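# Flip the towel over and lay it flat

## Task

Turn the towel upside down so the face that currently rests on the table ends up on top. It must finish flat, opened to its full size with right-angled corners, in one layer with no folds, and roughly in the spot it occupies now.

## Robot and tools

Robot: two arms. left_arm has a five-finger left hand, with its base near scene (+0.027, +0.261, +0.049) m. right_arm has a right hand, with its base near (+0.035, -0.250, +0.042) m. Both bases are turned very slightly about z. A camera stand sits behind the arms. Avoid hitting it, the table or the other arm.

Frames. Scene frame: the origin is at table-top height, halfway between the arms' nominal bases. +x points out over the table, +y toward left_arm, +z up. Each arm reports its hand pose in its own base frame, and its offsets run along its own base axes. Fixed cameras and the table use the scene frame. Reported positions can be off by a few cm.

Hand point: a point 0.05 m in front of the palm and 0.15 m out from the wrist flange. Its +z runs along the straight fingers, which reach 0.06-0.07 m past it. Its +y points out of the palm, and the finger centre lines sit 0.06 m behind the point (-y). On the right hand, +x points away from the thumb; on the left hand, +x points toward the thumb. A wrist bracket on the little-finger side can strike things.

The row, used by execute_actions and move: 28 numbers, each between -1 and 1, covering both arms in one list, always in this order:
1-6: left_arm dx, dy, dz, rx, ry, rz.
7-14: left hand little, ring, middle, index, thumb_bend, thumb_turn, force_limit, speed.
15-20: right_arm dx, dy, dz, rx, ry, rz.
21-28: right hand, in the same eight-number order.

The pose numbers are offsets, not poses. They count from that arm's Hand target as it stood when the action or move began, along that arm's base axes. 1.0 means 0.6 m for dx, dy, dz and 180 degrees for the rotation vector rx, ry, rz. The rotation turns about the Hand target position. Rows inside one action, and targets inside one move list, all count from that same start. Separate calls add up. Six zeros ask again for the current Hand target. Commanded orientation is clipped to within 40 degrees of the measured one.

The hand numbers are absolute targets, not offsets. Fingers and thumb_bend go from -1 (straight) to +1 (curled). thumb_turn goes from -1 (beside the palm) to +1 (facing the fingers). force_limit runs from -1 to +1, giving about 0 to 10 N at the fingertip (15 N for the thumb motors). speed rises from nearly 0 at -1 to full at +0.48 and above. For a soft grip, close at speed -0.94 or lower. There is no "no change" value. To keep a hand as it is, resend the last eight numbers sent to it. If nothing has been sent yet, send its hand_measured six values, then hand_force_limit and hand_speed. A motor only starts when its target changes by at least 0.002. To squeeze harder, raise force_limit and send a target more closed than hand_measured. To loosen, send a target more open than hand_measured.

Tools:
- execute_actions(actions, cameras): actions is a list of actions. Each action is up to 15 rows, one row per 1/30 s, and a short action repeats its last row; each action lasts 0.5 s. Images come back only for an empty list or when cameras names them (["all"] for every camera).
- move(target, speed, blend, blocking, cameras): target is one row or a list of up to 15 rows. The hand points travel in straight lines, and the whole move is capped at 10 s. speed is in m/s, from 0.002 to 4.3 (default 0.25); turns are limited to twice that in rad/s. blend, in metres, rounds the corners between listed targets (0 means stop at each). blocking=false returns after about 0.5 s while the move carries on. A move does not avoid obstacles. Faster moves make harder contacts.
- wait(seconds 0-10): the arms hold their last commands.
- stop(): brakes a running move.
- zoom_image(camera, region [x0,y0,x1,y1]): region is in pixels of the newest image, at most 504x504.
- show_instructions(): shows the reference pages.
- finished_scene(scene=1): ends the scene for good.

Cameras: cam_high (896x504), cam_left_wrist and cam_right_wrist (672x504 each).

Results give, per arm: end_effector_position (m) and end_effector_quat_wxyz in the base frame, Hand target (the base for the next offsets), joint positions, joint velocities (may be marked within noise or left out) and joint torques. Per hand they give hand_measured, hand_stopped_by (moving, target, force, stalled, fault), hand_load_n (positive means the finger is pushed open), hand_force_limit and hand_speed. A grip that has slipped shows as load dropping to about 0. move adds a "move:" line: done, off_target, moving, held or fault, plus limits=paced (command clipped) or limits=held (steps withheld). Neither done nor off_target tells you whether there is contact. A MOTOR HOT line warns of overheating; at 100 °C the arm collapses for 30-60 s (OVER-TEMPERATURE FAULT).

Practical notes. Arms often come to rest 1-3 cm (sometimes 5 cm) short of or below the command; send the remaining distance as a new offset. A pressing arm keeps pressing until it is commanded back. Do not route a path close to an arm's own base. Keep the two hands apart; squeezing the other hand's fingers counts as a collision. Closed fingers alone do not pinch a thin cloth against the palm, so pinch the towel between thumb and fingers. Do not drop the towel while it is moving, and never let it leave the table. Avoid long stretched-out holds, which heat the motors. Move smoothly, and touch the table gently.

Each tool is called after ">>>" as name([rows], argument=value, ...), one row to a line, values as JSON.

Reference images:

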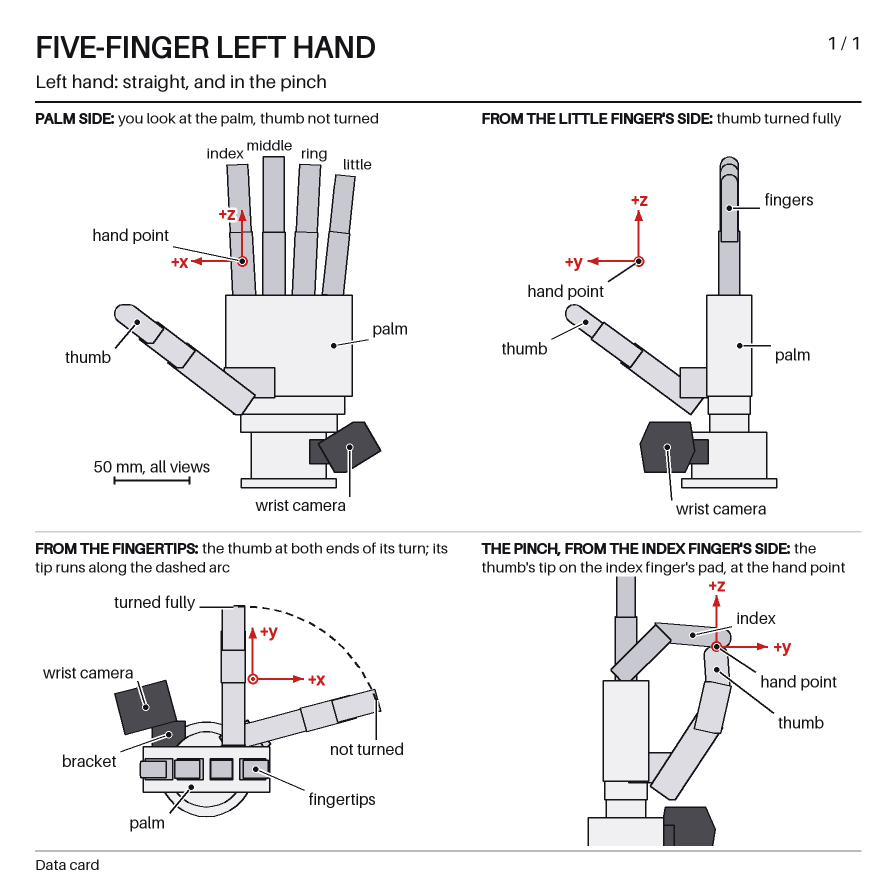

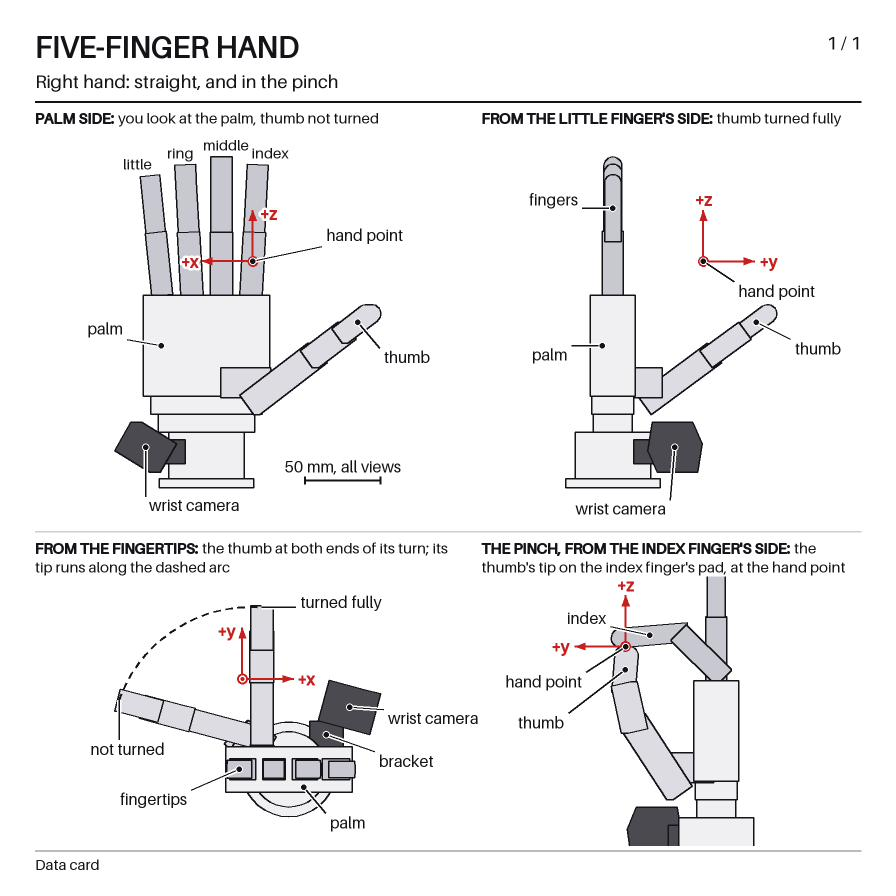

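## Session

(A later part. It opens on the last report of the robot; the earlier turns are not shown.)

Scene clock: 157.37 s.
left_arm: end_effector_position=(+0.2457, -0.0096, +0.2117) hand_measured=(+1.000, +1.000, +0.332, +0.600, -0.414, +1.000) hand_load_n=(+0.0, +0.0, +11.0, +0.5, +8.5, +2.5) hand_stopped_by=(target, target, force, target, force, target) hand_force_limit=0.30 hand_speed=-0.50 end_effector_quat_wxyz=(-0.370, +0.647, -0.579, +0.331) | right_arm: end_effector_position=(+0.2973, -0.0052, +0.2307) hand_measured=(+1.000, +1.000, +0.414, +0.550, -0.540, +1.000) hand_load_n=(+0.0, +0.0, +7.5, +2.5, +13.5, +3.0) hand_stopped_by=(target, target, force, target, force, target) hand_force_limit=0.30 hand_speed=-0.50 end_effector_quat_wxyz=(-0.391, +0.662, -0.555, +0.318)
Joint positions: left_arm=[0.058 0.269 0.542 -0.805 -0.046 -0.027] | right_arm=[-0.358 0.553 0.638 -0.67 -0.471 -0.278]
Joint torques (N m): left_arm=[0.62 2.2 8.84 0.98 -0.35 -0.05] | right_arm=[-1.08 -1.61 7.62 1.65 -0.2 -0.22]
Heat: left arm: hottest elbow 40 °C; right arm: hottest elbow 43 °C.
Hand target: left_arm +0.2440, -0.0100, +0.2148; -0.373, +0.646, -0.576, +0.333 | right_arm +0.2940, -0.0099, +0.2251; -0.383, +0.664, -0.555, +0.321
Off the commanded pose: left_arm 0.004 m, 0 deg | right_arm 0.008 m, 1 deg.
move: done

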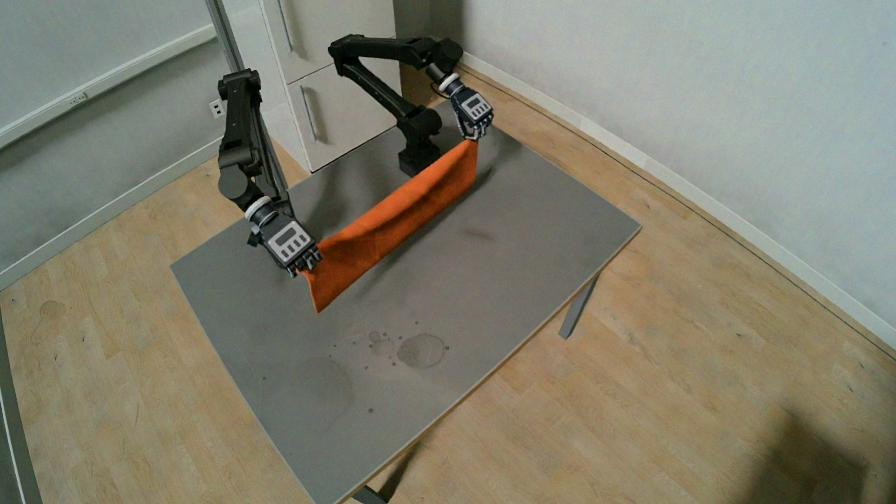

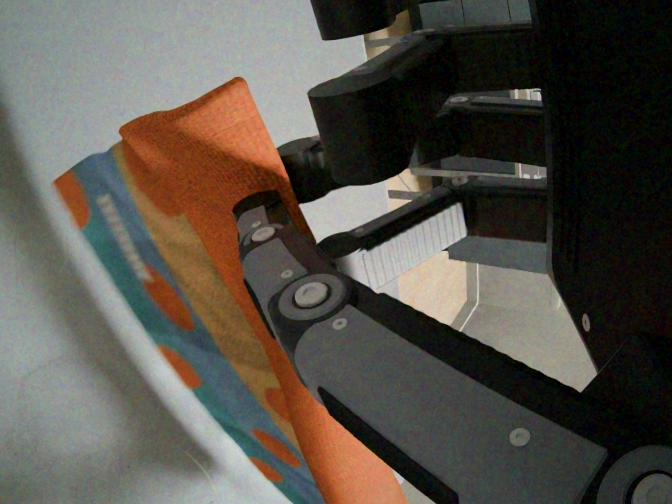

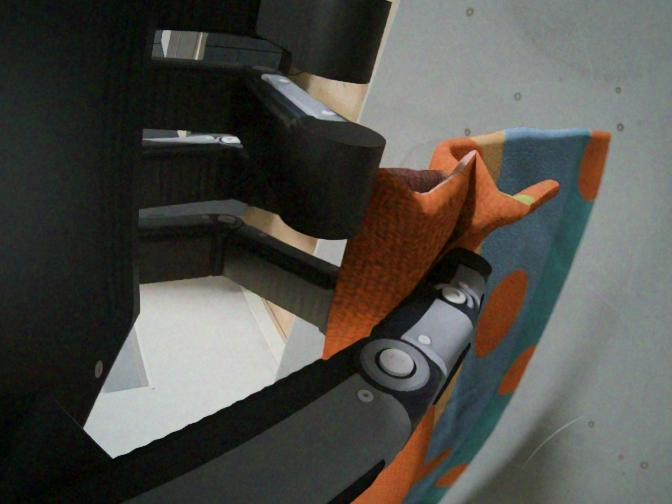

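>>> move([
  [0.05,0.0058,-0.058,0,0,0,1,1,0.6,0.6,0.3,1,0.3,-0.5,0.049,0.0088,-0.087,0,0,0,1,1,0.55,0.55,0.3,1,0.3,-0.5],
  [0.132,0.0153,-0.0863,0,0,0,1,1,0.6,0.6,0.3,1,0.3,-0.5,0.131,0.0235,-0.1035,0,0,0,1,1,0.55,0.55,0.3,1,0.3,-0.5],
  [0.215,0.025,-0.1213,0,0,0,1,1,0.6,0.6,0.3,1,0.3,-0.5,0.213,0.038,-0.137,0,0,0,1,1,0.55,0.55,0.3,1,0.3,-0.5],
  [0.298,0.0345,-0.168,-0.0096,0.0827,0,1,1,0.6,0.6,0.3,1,0.3,-0.5,0.295,0.0528,-0.1835,-0.0147,0.082,0,1,1,0.55,0.55,0.3,1,0.3,-0.5],
  [0.414,0.048,-0.233,-0.0224,0.193,0,1,1,0.6,0.6,0.3,1,0.3,-0.5,0.41,0.0733,-0.2385,-0.0342,0.191,0,1,1,0.55,0.55,0.3,1,0.3,-0.5],
  [0.4965,0.0575,-0.2913,-0.032,0.276,0,1,1,0.6,0.6,0.3,1,0.3,-0.5,0.492,0.088,-0.2885,-0.0489,0.2735,0,1,1,0.55,0.55,0.3,1,0.3,-0.5],
], speed=0.4, blend=0.02, cameras=["all"])

>>> zoom_image(camera="cam_high", region=[320, 160, 600, 440])

Scene clock: 160.50 s.
left_arm: end_effector_position=(+0.5217, +0.0155, +0.0270) hand_measured=(+1.000, +1.000, +0.332, +0.600, -0.414, +1.000) hand_load_n=(+0.0, +0.0, +11.5, +0.0, +9.0, +2.0) hand_stopped_by=(target, target, force, target, force, target) hand_force_limit=0.30 hand_speed=-0.50 end_effector_quat_wxyz=(-0.051, +0.746, -0.662, +0.047) | right_arm: end_effector_position=(+0.5692, +0.0405, +0.0433) hand_measured=(+1.000, +1.000, +0.414, +0.550, -0.540, +1.000) hand_load_n=(+0.0, +0.0, +8.0, +2.5, +13.5, +3.5) hand_stopped_by=(target, target, force, target, force, target) hand_force_limit=0.30 hand_speed=-0.50 end_effector_quat_wxyz=(-0.059, +0.766, -0.638, +0.044)
Joint positions: left_arm=[0.092 1.876 1.414 -0.969 -0.001 -0.026] | right_arm=[0.024 1.987 1.633 -1.073 -0.031 -0.156]
Joint torques (N m): left_arm=[2.08 -15.21 10.89 -0.46 -0.06 0.15] | right_arm=[1.32 -21.42 11.03 0.42 0.1 0.04]
Heat: left arm: hottest elbow 40 °C; right arm: hottest elbow 43 °C.
Hand target: left_arm +0.5419, +0.0244, +0.0401; -0.065, +0.744, -0.663, +0.058 | right_arm +0.5891, +0.0428, +0.0518; -0.067, +0.764, -0.639, +0.056
Off the commanded pose: left_arm 0.026 m, 2 deg | right_arm 0.022 m, 2 deg.
move: off_target (left_arm, right_arm)

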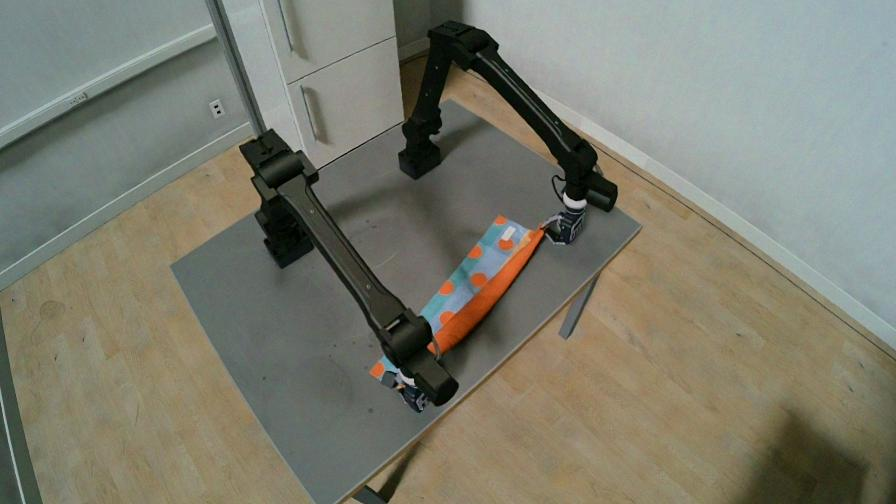

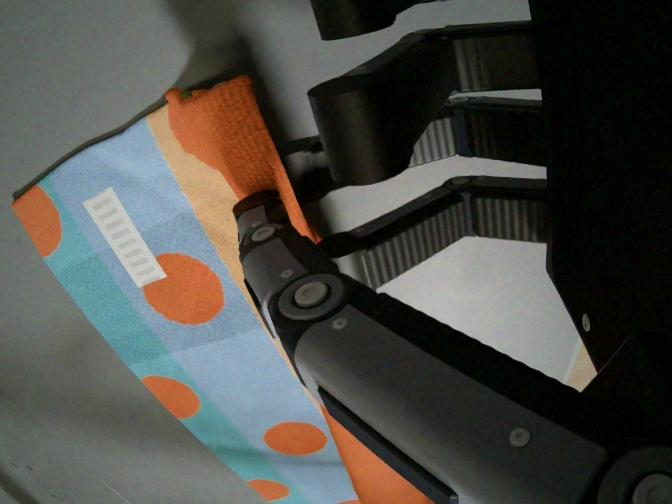

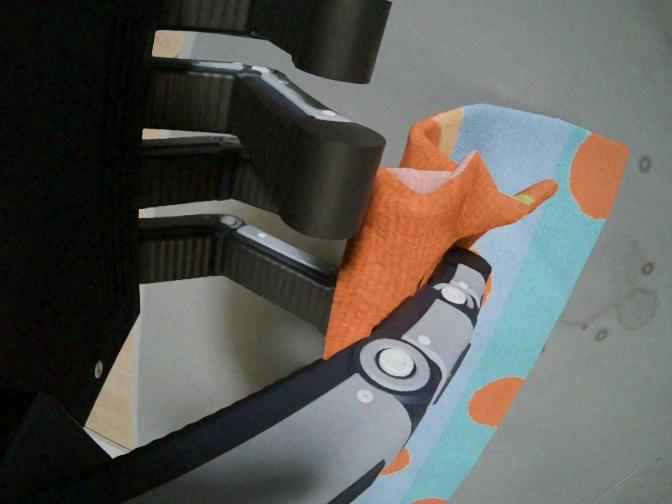

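Scaled by 1.800 from the camera's 896x504 image, which has a finer 1280x720 frame.

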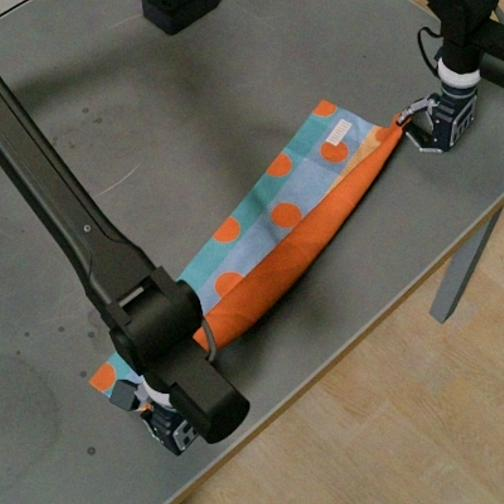

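>>> move(target=[0.0,0.025,0.08,0,0,0,1,1,0.6,0.6,0.3,1,0.3,-0.5,0.0,-0.025,0.08,0,0,0,1,1,0.55,0.55,0.3,1,0.3,-0.5], speed=0.1, cameras=["all"])

>>> zoom_image(camera="cam_high", region=[320, 160, 600, 440])

Scene clock: 162.50 s.
left_arm: end_effector_position=(+0.5205, +0.0269, +0.0568) hand_measured=(+1.000, +1.000, +0.332, +0.600, -0.414, +1.000) hand_load_n=(+0.0, +0.0, +11.5, +0.0, +9.0, +2.5) hand_stopped_by=(target, target, force, target, force, target) hand_force_limit=0.30 hand_speed=-0.50 end_effector_quat_wxyz=(-0.038, +0.748, -0.662, +0.036) | right_arm: end_effector_position=(+0.5662, +0.0402, +0.0696) hand_measured=(+1.000, +1.000, +0.414, +0.550, -0.540, +1.000) hand_load_n=(+0.0, +0.0, +8.0, +2.5, +13.5, +3.5) hand_stopped_by=(target, target, force, target, force, target) hand_force_limit=0.30 hand_speed=-0.50 end_effector_quat_wxyz=(-0.046, +0.767, -0.639, +0.028)
Joint positions: left_arm=[0.114 1.868 1.484 -1.083 0.004 -0.009] | right_arm=[0.024 1.987 1.702 -1.183 -0.032 -0.156]
Joint torques (N m): left_arm=[2.37 -17.96 11.21 -0.57 -0.11 0.24] | right_arm=[-0.91 -24.82 11.26 0.44 0.01 -0.18]
Heat: left arm: hottest elbow 40 °C; right arm: hottest elbow 43 °C.
Hand target: left_arm +0.5420, +0.0394, +0.0881; -0.065, +0.744, -0.663, +0.058 | right_arm +0.5891, +0.0278, +0.0998; -0.067, +0.764, -0.639, +0.056
Off the commanded pose: left_arm 0.040 m, 4 deg | right_arm 0.040 m, 4 deg.
move: off_target (left_arm, right_arm)

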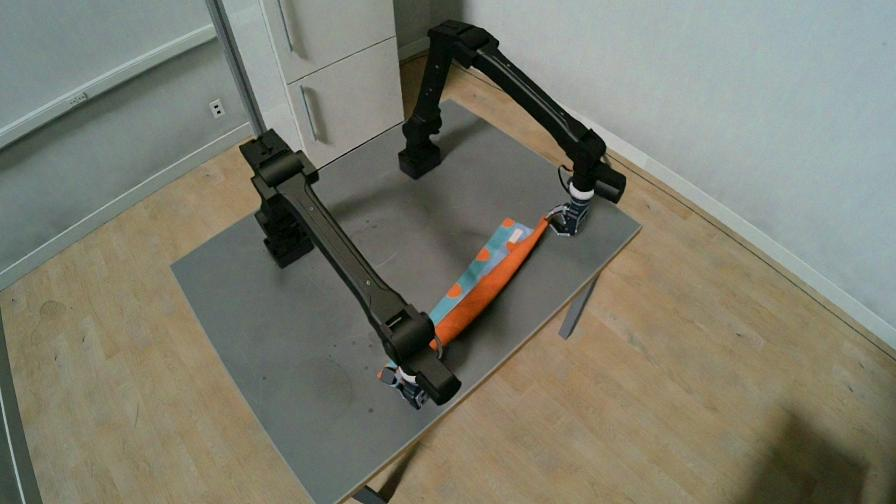

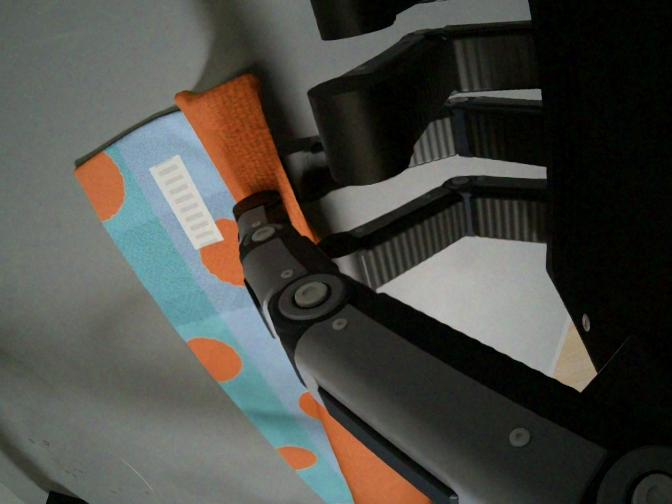

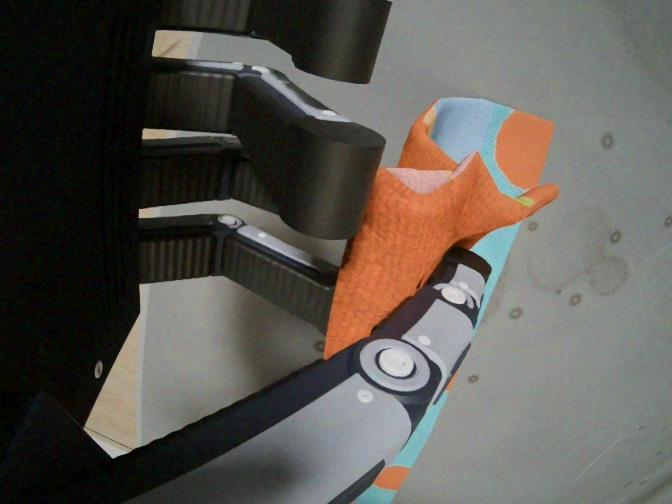

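Scaled by 1.800 from the camera's 896x504 image, which has a finer 1280x720 frame.

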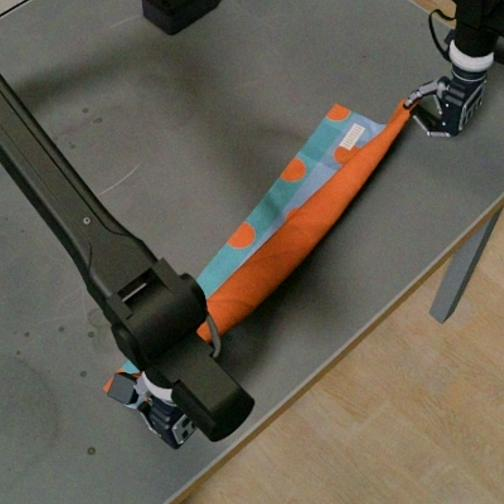

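>>> move([
  [-0.15,-0.025,0.25,0.004,-0.03,0,1,1,0.6,0.6,0.3,1,0.3,-0.5,-0.15,-0.01,0.25,0.006,-0.03,0,1,1,0.55,0.55,0.3,1,0.3,-0.5],
  [-0.523,-0.079,0.25,0.0128,-0.1103,0,1,1,0.6,0.6,0.3,1,0.3,-0.5,-0.5235,-0.0663,0.255,0.0196,-0.1093,0,1,1,0.55,0.55,0.3,1,0.3,-0.5],
  [-0.523,-0.079,0.08,0.0128,-0.1103,0,1,1,0.6,0.6,0.3,1,0.3,-0.5,-0.5235,-0.0663,0.085,0.0196,-0.1093,0,1,1,0.55,0.55,0.3,1,0.3,-0.5],
  [-0.44,-0.07,-0.08,0.0128,-0.1103,0,1,1,0.6,0.6,0.3,1,0.3,-0.5,-0.4405,-0.0515,-0.07,0.0196,-0.1093,0,1,1,0.55,0.55,0.3,1,0.3,-0.5],
], speed=0.25, blend=0.02, cameras=["all"])

>>> zoom_image(camera="cam_high", region=[280, 120, 560, 400])

Scene clock: 166.70 s.
left_arm: end_effector_position=(+0.2722, -0.0030, +0.0398) hand_measured=(+1.000, +1.000, +0.332, +0.600, -0.414, +1.000) hand_load_n=(+0.0, +0.0, +11.0, +0.0, +8.5, +2.5) hand_stopped_by=(target, target, force, target, force, target) hand_force_limit=0.30 hand_speed=-0.50 end_effector_quat_wxyz=(-0.187, +0.723, -0.643, +0.171) | right_arm: end_effector_position=(+0.3227, -0.0034, +0.0621) hand_measured=(+1.000, +1.000, +0.414, +0.550, -0.540, +1.000) hand_load_n=(+0.0, +0.0, +7.5, +2.5, +13.5, +3.5) hand_stopped_by=(target, target, force, target, force, target) hand_force_limit=0.30 hand_speed=-0.50 end_effector_quat_wxyz=(-0.200, +0.741, -0.619, +0.164)
Joint positions: left_arm=[0.108 0.931 0.464 -0.593 0.002 -0.009] | right_arm=[-0.148 1.103 0.63 -0.598 -0.166 -0.284]
Joint torques (N m): left_arm=[0.67 -1.67 7.8 1.33 -0.35 -0.03] | right_arm=[1.26 -6.95 6.8 2.07 0.1 0]
Heat: left arm: hottest elbow 40 °C; right arm: hottest elbow 43 °C.
Hand target: left_arm +0.2779, -0.0026, +0.0400; -0.193, +0.721, -0.643, +0.172 | right_arm +0.3247, -0.0031, +0.0578; -0.198, +0.741, -0.620, +0.166
Off the commanded pose: left_arm 0.006 m, 1 deg | right_arm 0.005 m, 0 deg.
move: done

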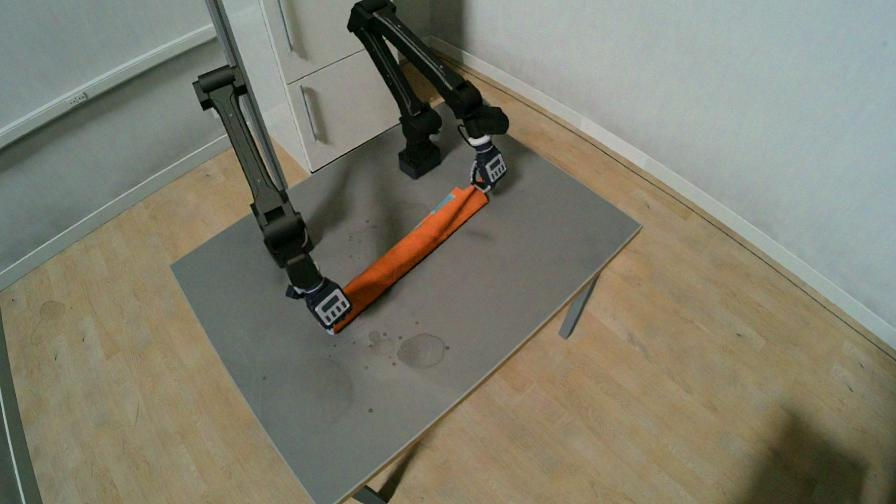

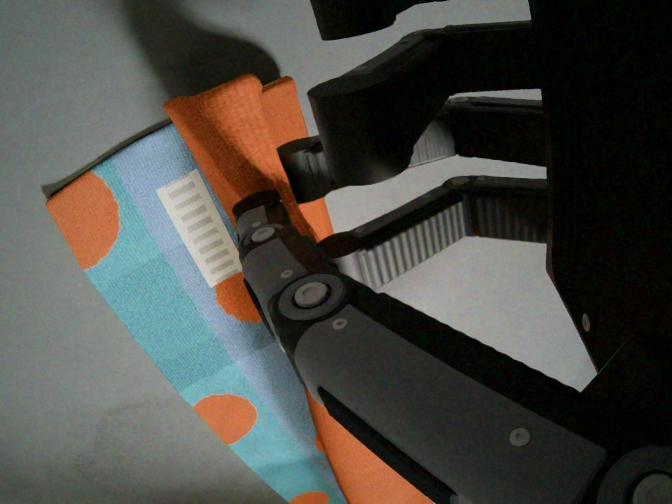

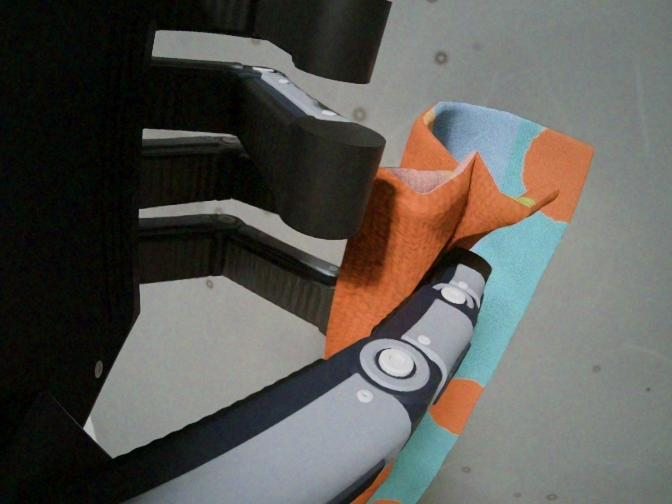

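Scaled by 1.800 from the camera's 896x504 image, which has a finer 1280x720 frame.

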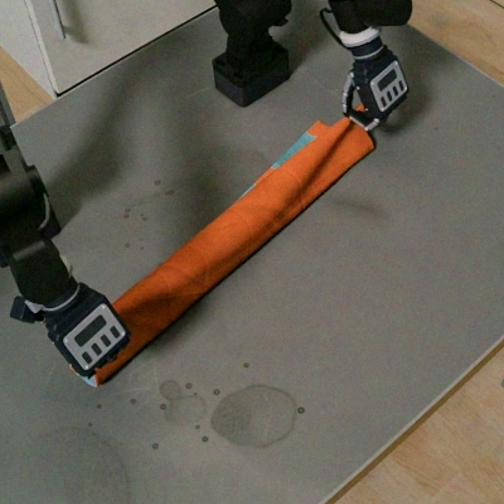

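>>> move(target=[0.099,0.0115,0.0,0,0,0,1,1,0.6,0.6,0.3,1,0.3,-0.5,0.0984,0.0176,0.0,0,0,0,1,1,0.55,0.55,0.3,1,0.3,-0.5], speed=0.08, cameras=["all"])

>>> zoom_image(camera="cam_high", region=[280, 120, 560, 400])

Scene clock: 168.40 s.
left_arm: end_effector_position=(+0.3068, +0.0007, +0.0221) hand_measured=(+1.000, +1.000, +0.332, +0.600, -0.414, +1.000) hand_load_n=(+0.0, +0.0, +11.0, +0.0, +9.0, +2.0) hand_stopped_by=(target, target, force, target, force, target) hand_force_limit=0.30 hand_speed=-0.50 end_effector_quat_wxyz=(-0.169, +0.727, -0.647, +0.154) | right_arm: end_effector_position=(+0.3532, +0.0082, +0.0406) hand_measured=(+1.000, +1.000, +0.414, +0.550, -0.540, +1.000) hand_load_n=(+0.0, +0.0, +8.0, +2.5, +13.5, +3.0) hand_stopped_by=(target, target, force, target, force, target) hand_force_limit=0.30 hand_speed=-0.50 end_effector_quat_wxyz=(-0.184, +0.746, -0.625, +0.143)
Joint positions: left_arm=[0.108 1.132 0.539 -0.517 0.002 -0.009] | right_arm=[-0.095 1.266 0.699 -0.555 -0.138 -0.24]
Joint torques (N m): left_arm=[0.91 -3.84 10.88 1.25 -0.29 0] | right_arm=[1.38 -9.35 10.62 1.77 0.03 0.03]
Heat: left arm: hottest elbow 41 °C; right arm: hottest elbow 43 °C.
Hand target: left_arm +0.3373, +0.0043, +0.0401; -0.193, +0.721, -0.643, +0.172 | right_arm +0.3840, +0.0073, +0.0580; -0.198, +0.741, -0.620, +0.166
Off the commanded pose: left_arm 0.036 m, 4 deg | right_arm 0.035 m, 3 deg.
move: off_target (left_arm, right_arm)

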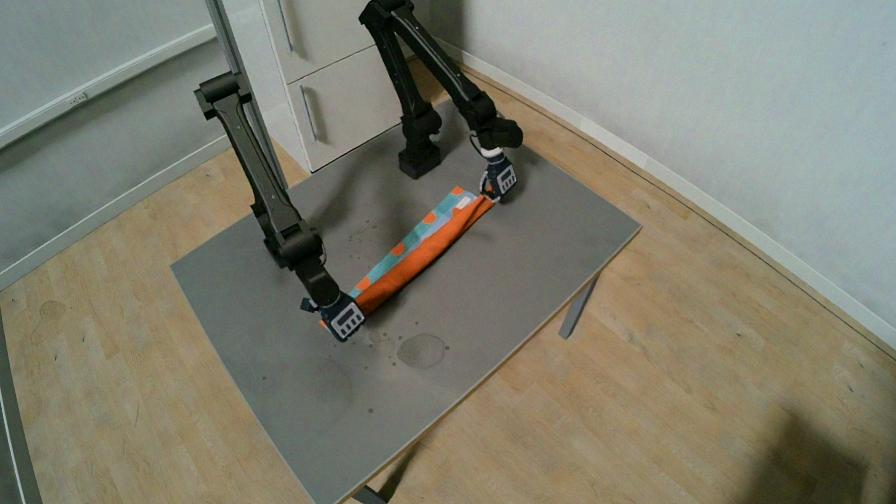

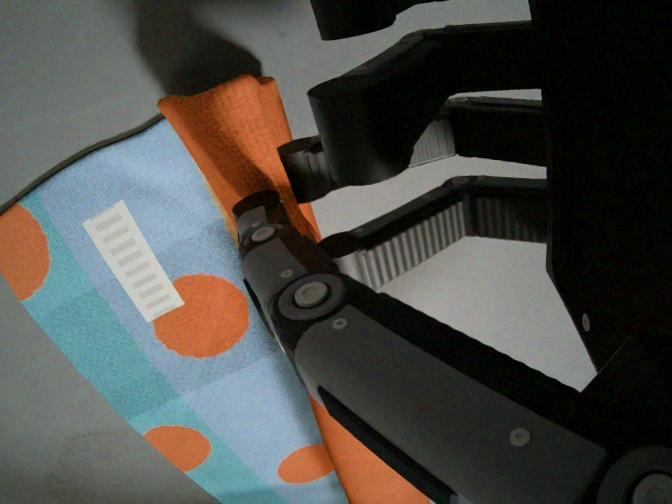

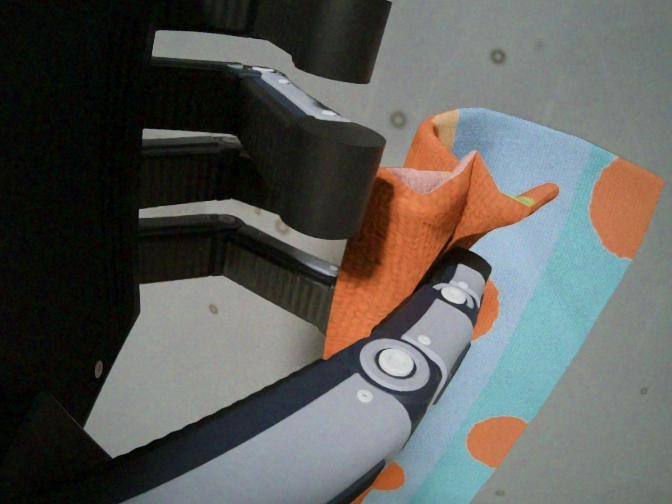

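Scaled by 1.800 from the camera's 896x504 image, which has a finer 1280x720 frame.

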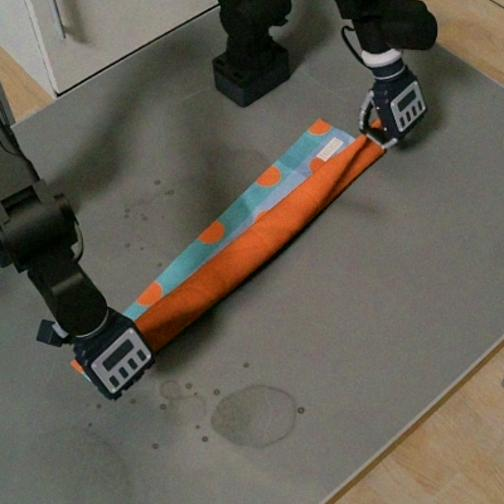

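>>> move(target=[0.083,0.0095,-0.008,0,0,0,1,1,0.6,0.6,0.3,1,0.3,-0.5,0.0984,0.0176,-0.008,0,0,0,1,1,0.55,0.55,0.3,1,0.3,-0.5], speed=0.08, cameras=["all"])

>>> zoom_image(camera="cam_high", region=[280, 120, 560, 400])

Scene clock: 169.97 s.
left_arm: end_effector_position=(+0.3556, +0.0060, +0.0184) hand_measured=(+1.000, +1.000, +0.332, +0.600, -0.414, +1.000) hand_load_n=(+0.0, +0.0, +11.0, +0.0, +8.5, +2.5) hand_stopped_by=(target, target, force, target, force, target) hand_force_limit=0.30 hand_speed=-0.50 end_effector_quat_wxyz=(-0.169, +0.727, -0.647, +0.155) | right_arm: end_effector_position=(+0.4113, +0.0177, +0.0371) hand_measured=(+1.000, +1.000, +0.414, +0.550, -0.540, +1.000) hand_load_n=(+0.0, +0.0, +8.0, +2.5, +13.5, +3.5) hand_stopped_by=(target, target, force, target, force, target) hand_force_limit=0.30 hand_speed=-0.50 end_effector_quat_wxyz=(-0.183, +0.746, -0.624, +0.143)
Joint positions: left_arm=[0.108 1.289 0.649 -0.469 0.002 -0.009] | right_arm=[-0.055 1.425 0.838 -0.529 -0.119 -0.205]
Joint torques (N m): left_arm=[1.08 -6.01 10.7 1.16 -0.27 0.01] | right_arm=[1.44 -11.4 10.76 1.92 0.06 0.05]
Heat: left arm: hottest elbow 41 °C; right arm: hottest elbow 43 °C.
Hand target: left_arm +0.3871, +0.0100, +0.0353; -0.193, +0.721, -0.643, +0.172 | right_arm +0.4429, +0.0180, +0.0531; -0.198, +0.741, -0.620, +0.166
Off the commanded pose: left_arm 0.036 m, 3 deg | right_arm 0.036 m, 3 deg.
move: off_target (left_arm, right_arm)

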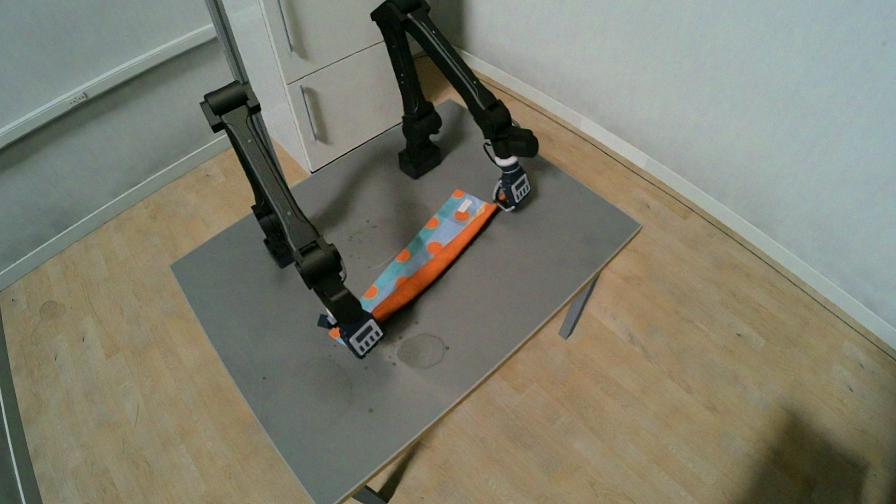

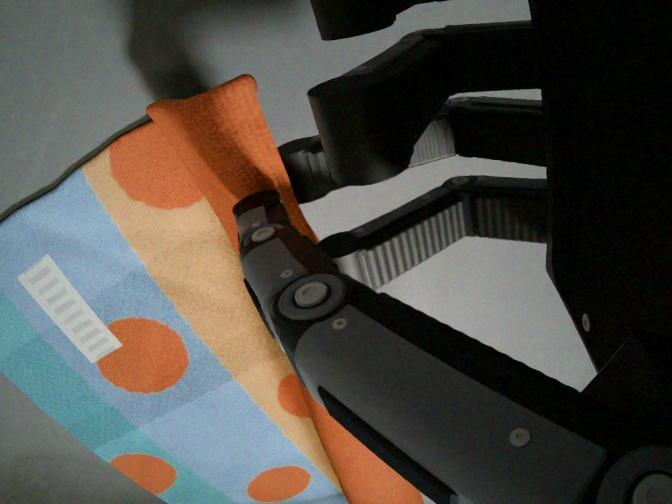

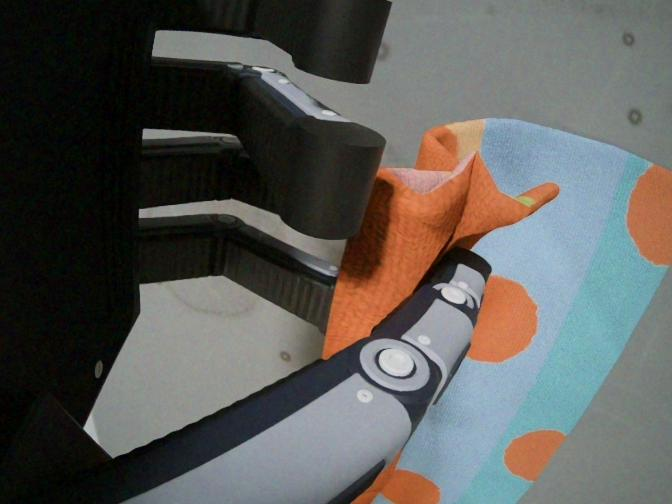

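Scaled by 1.800 from the camera's 896x504 image, which has a finer 1280x720 frame.

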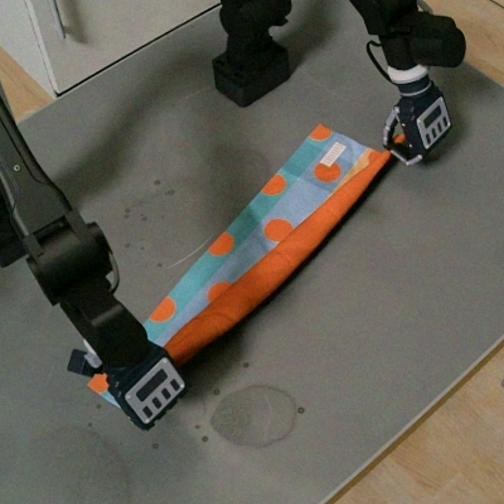

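>>> move(target=[0.04,0.0045,-0.008,0,0,0,1,1,0.6,0.6,0.3,1,0.3,-0.5,0.08,0.0076,0.03,0,0,0,1,1,0.55,0.55,0.3,1,0.3,-0.5], speed=0.05, cameras=["all"])

>>> zoom_image(camera="cam_high", region=[280, 120, 560, 400])

Scene clock: 171.90 s.
left_arm: end_effector_position=(+0.3805, +0.0087, +0.0147) hand_measured=(+1.000, +1.000, +0.332, +0.600, -0.414, +1.000) hand_load_n=(+0.0, +0.0, +11.0, +0.0, +8.5, +2.5) hand_stopped_by=(target, target, force, target, force, target) hand_force_limit=0.30 hand_speed=-0.50 end_effector_quat_wxyz=(-0.170, +0.727, -0.647, +0.155) | right_arm: end_effector_position=(+0.4651, +0.0228, +0.0549) hand_measured=(+1.000, +1.000, +0.414, +0.550, -0.540, +1.000) hand_load_n=(+0.0, +0.5, +8.0, +2.5, +13.5, +3.5) hand_stopped_by=(target, target, force, target, force, target) hand_force_limit=0.30 hand_speed=-0.50 end_effector_quat_wxyz=(-0.189, +0.745, -0.622, +0.150)
Joint positions: left_arm=[0.108 1.364 0.705 -0.447 0.002 -0.009] | right_arm=[-0.037 1.519 0.992 -0.568 -0.112 -0.189]
Joint velocities: left_arm=[-0.015 0.015 -0.017 -0.012 -0.095 -0.154] | right_arm=[within noise]
Joint torques (N m): left_arm=[1.08 -6.95 10.51 1.18 -0.26 0.02] | right_arm=[1.44 -13.39 11.18 1.06 0.09 -0.01]
Heat: left arm: hottest elbow 41 °C; right arm: hottest elbow 44 °C.
Hand target: left_arm +0.4112, +0.0127, +0.0305; -0.193, +0.721, -0.643, +0.172 | right_arm +0.4909, +0.0225, +0.0711; -0.198, +0.741, -0.620, +0.166
Off the commanded pose: left_arm 0.035 m, 3 deg | right_arm 0.030 m, 2 deg.
move: off_target (left_arm, right_arm)

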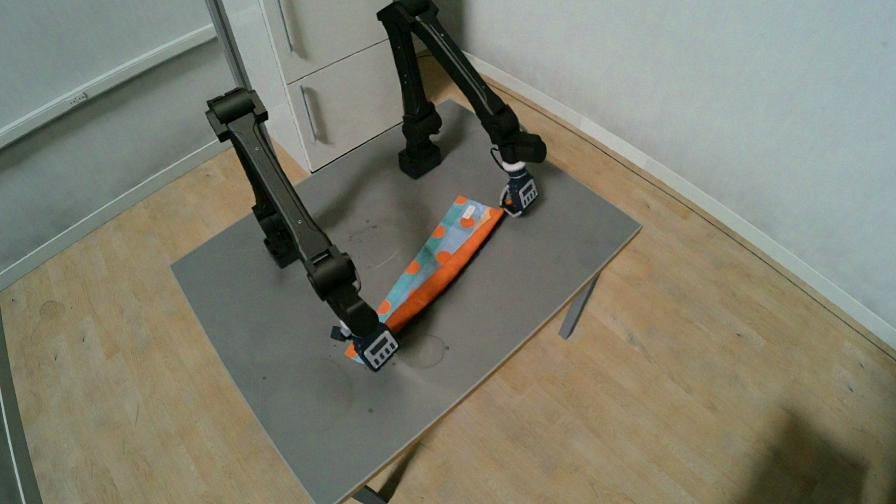

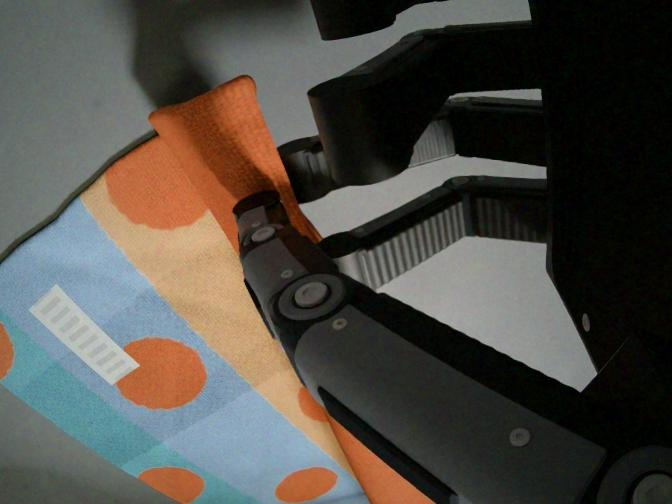

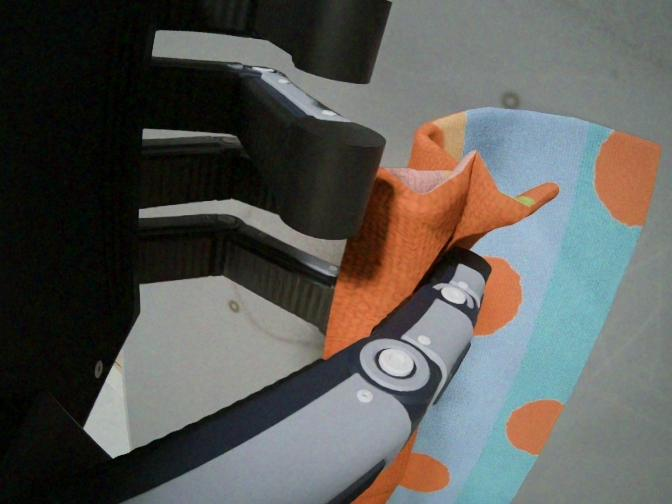

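Scaled by 1.800 from the camera's 896x504 image, which has a finer 1280x720 frame.

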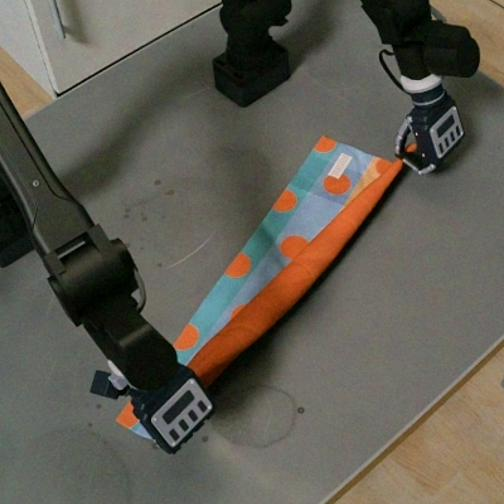

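>>> move([
  [0.03,0.003,-0.04,0,0,0,1,1,0.6,0.6,0.3,1,0.3,-0.5,0.03,0.004,-0.085,0,0,0,1,1,0.55,0.55,0.3,1,0.3,-0.5],
  [0.03,0.003,-0.041,0,0,0,1,1,-0.6,-0.6,-0.4,1,0.3,-0.3,0.03,0.004,-0.086,0,0,0,1,1,-0.6,-0.6,-0.5,1,0.3,-0.3],
], speed=0.06, cameras=["all"])

>>> zoom_image(camera="cam_high", region=[280, 120, 560, 400])

Scene clock: 175.03 s.
left_arm: end_effector_position=(+0.4049, +0.0119, -0.0029) hand_measured=(+1.000, +1.000, -0.600, -0.600, -0.400, +1.000) hand_load_n=(+0.0, +0.0, -1.0, +0.0, +0.0, +0.0) hand_stopped_by=(target, target, target, target, target, target) hand_force_limit=0.30 hand_speed=-0.30 end_effector_quat_wxyz=(-0.178, +0.725, -0.645, +0.161) | right_arm: end_effector_position=(+0.4831, +0.0237, +0.0092) hand_measured=(+1.000, +1.000, -0.600, -0.600, -0.536, +1.000) hand_load_n=(+0.0, +0.0, +0.0, +0.0, +0.0, +0.0) hand_stopped_by=(target, target, target, target, force, target) hand_force_limit=0.30 hand_speed=-0.30 end_effector_quat_wxyz=(-0.186, +0.745, -0.623, +0.149)
Joint positions: left_arm=[0.108 1.454 0.733 -0.366 -0.001 -0.009] | right_arm=[-0.032 1.635 0.992 -0.457 -0.104 -0.183]
Joint torques (N m): left_arm=[1.03 -7.47 9.47 1.14 -0.15 0.01] | right_arm=[1.49 -14.56 9.73 1.59 -0.06 -0.01]
Heat: left arm: hottest elbow 41 °C; right arm: hottest elbow 44 °C.
Hand target: left_arm +0.4291, +0.0145, +0.0060; -0.193, +0.721, -0.643, +0.172 | right_arm +0.5089, +0.0250, +0.0195; -0.199, +0.741, -0.620, +0.166
Off the commanded pose: left_arm 0.026 m, 2 deg | right_arm 0.028 m, 2 deg.
move: off_target (left_arm, right_arm); target 2's new numbers were sent with left_arm's hand 0.033 m and 3 deg from that target

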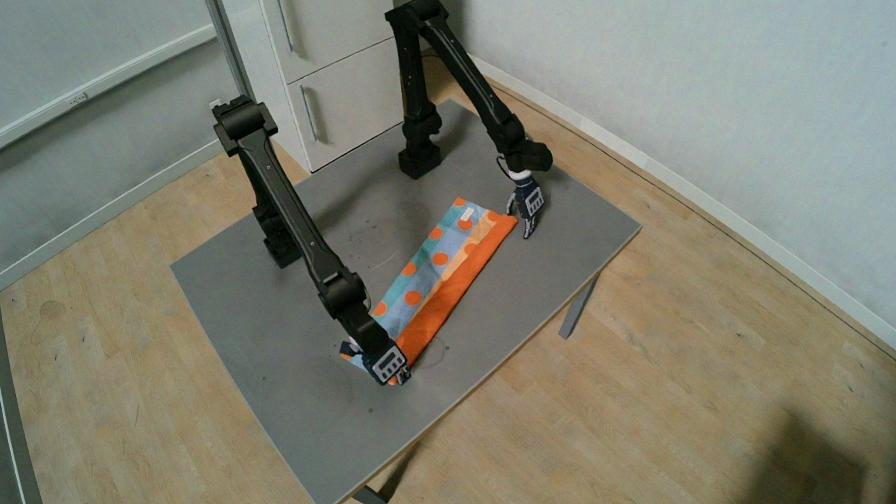

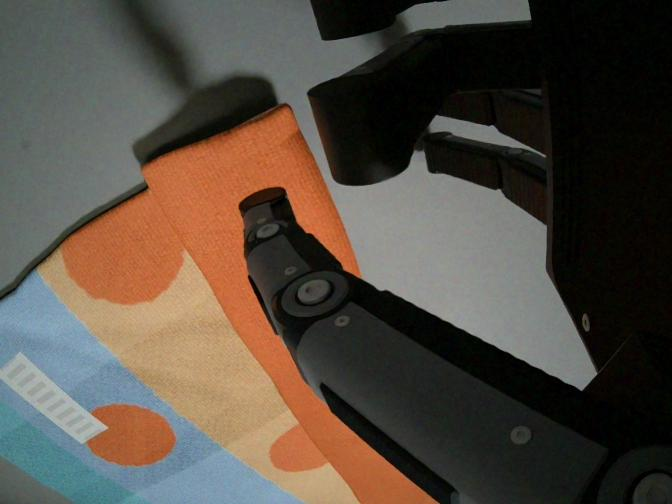

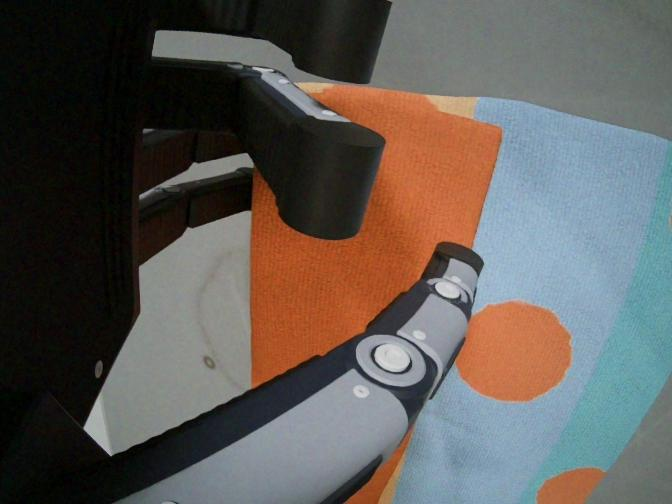

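Scaled by 1.800 from the camera's 896x504 image, which has a finer 1280x720 frame.

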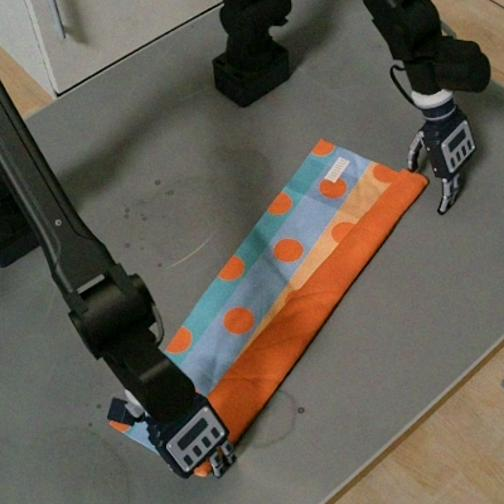

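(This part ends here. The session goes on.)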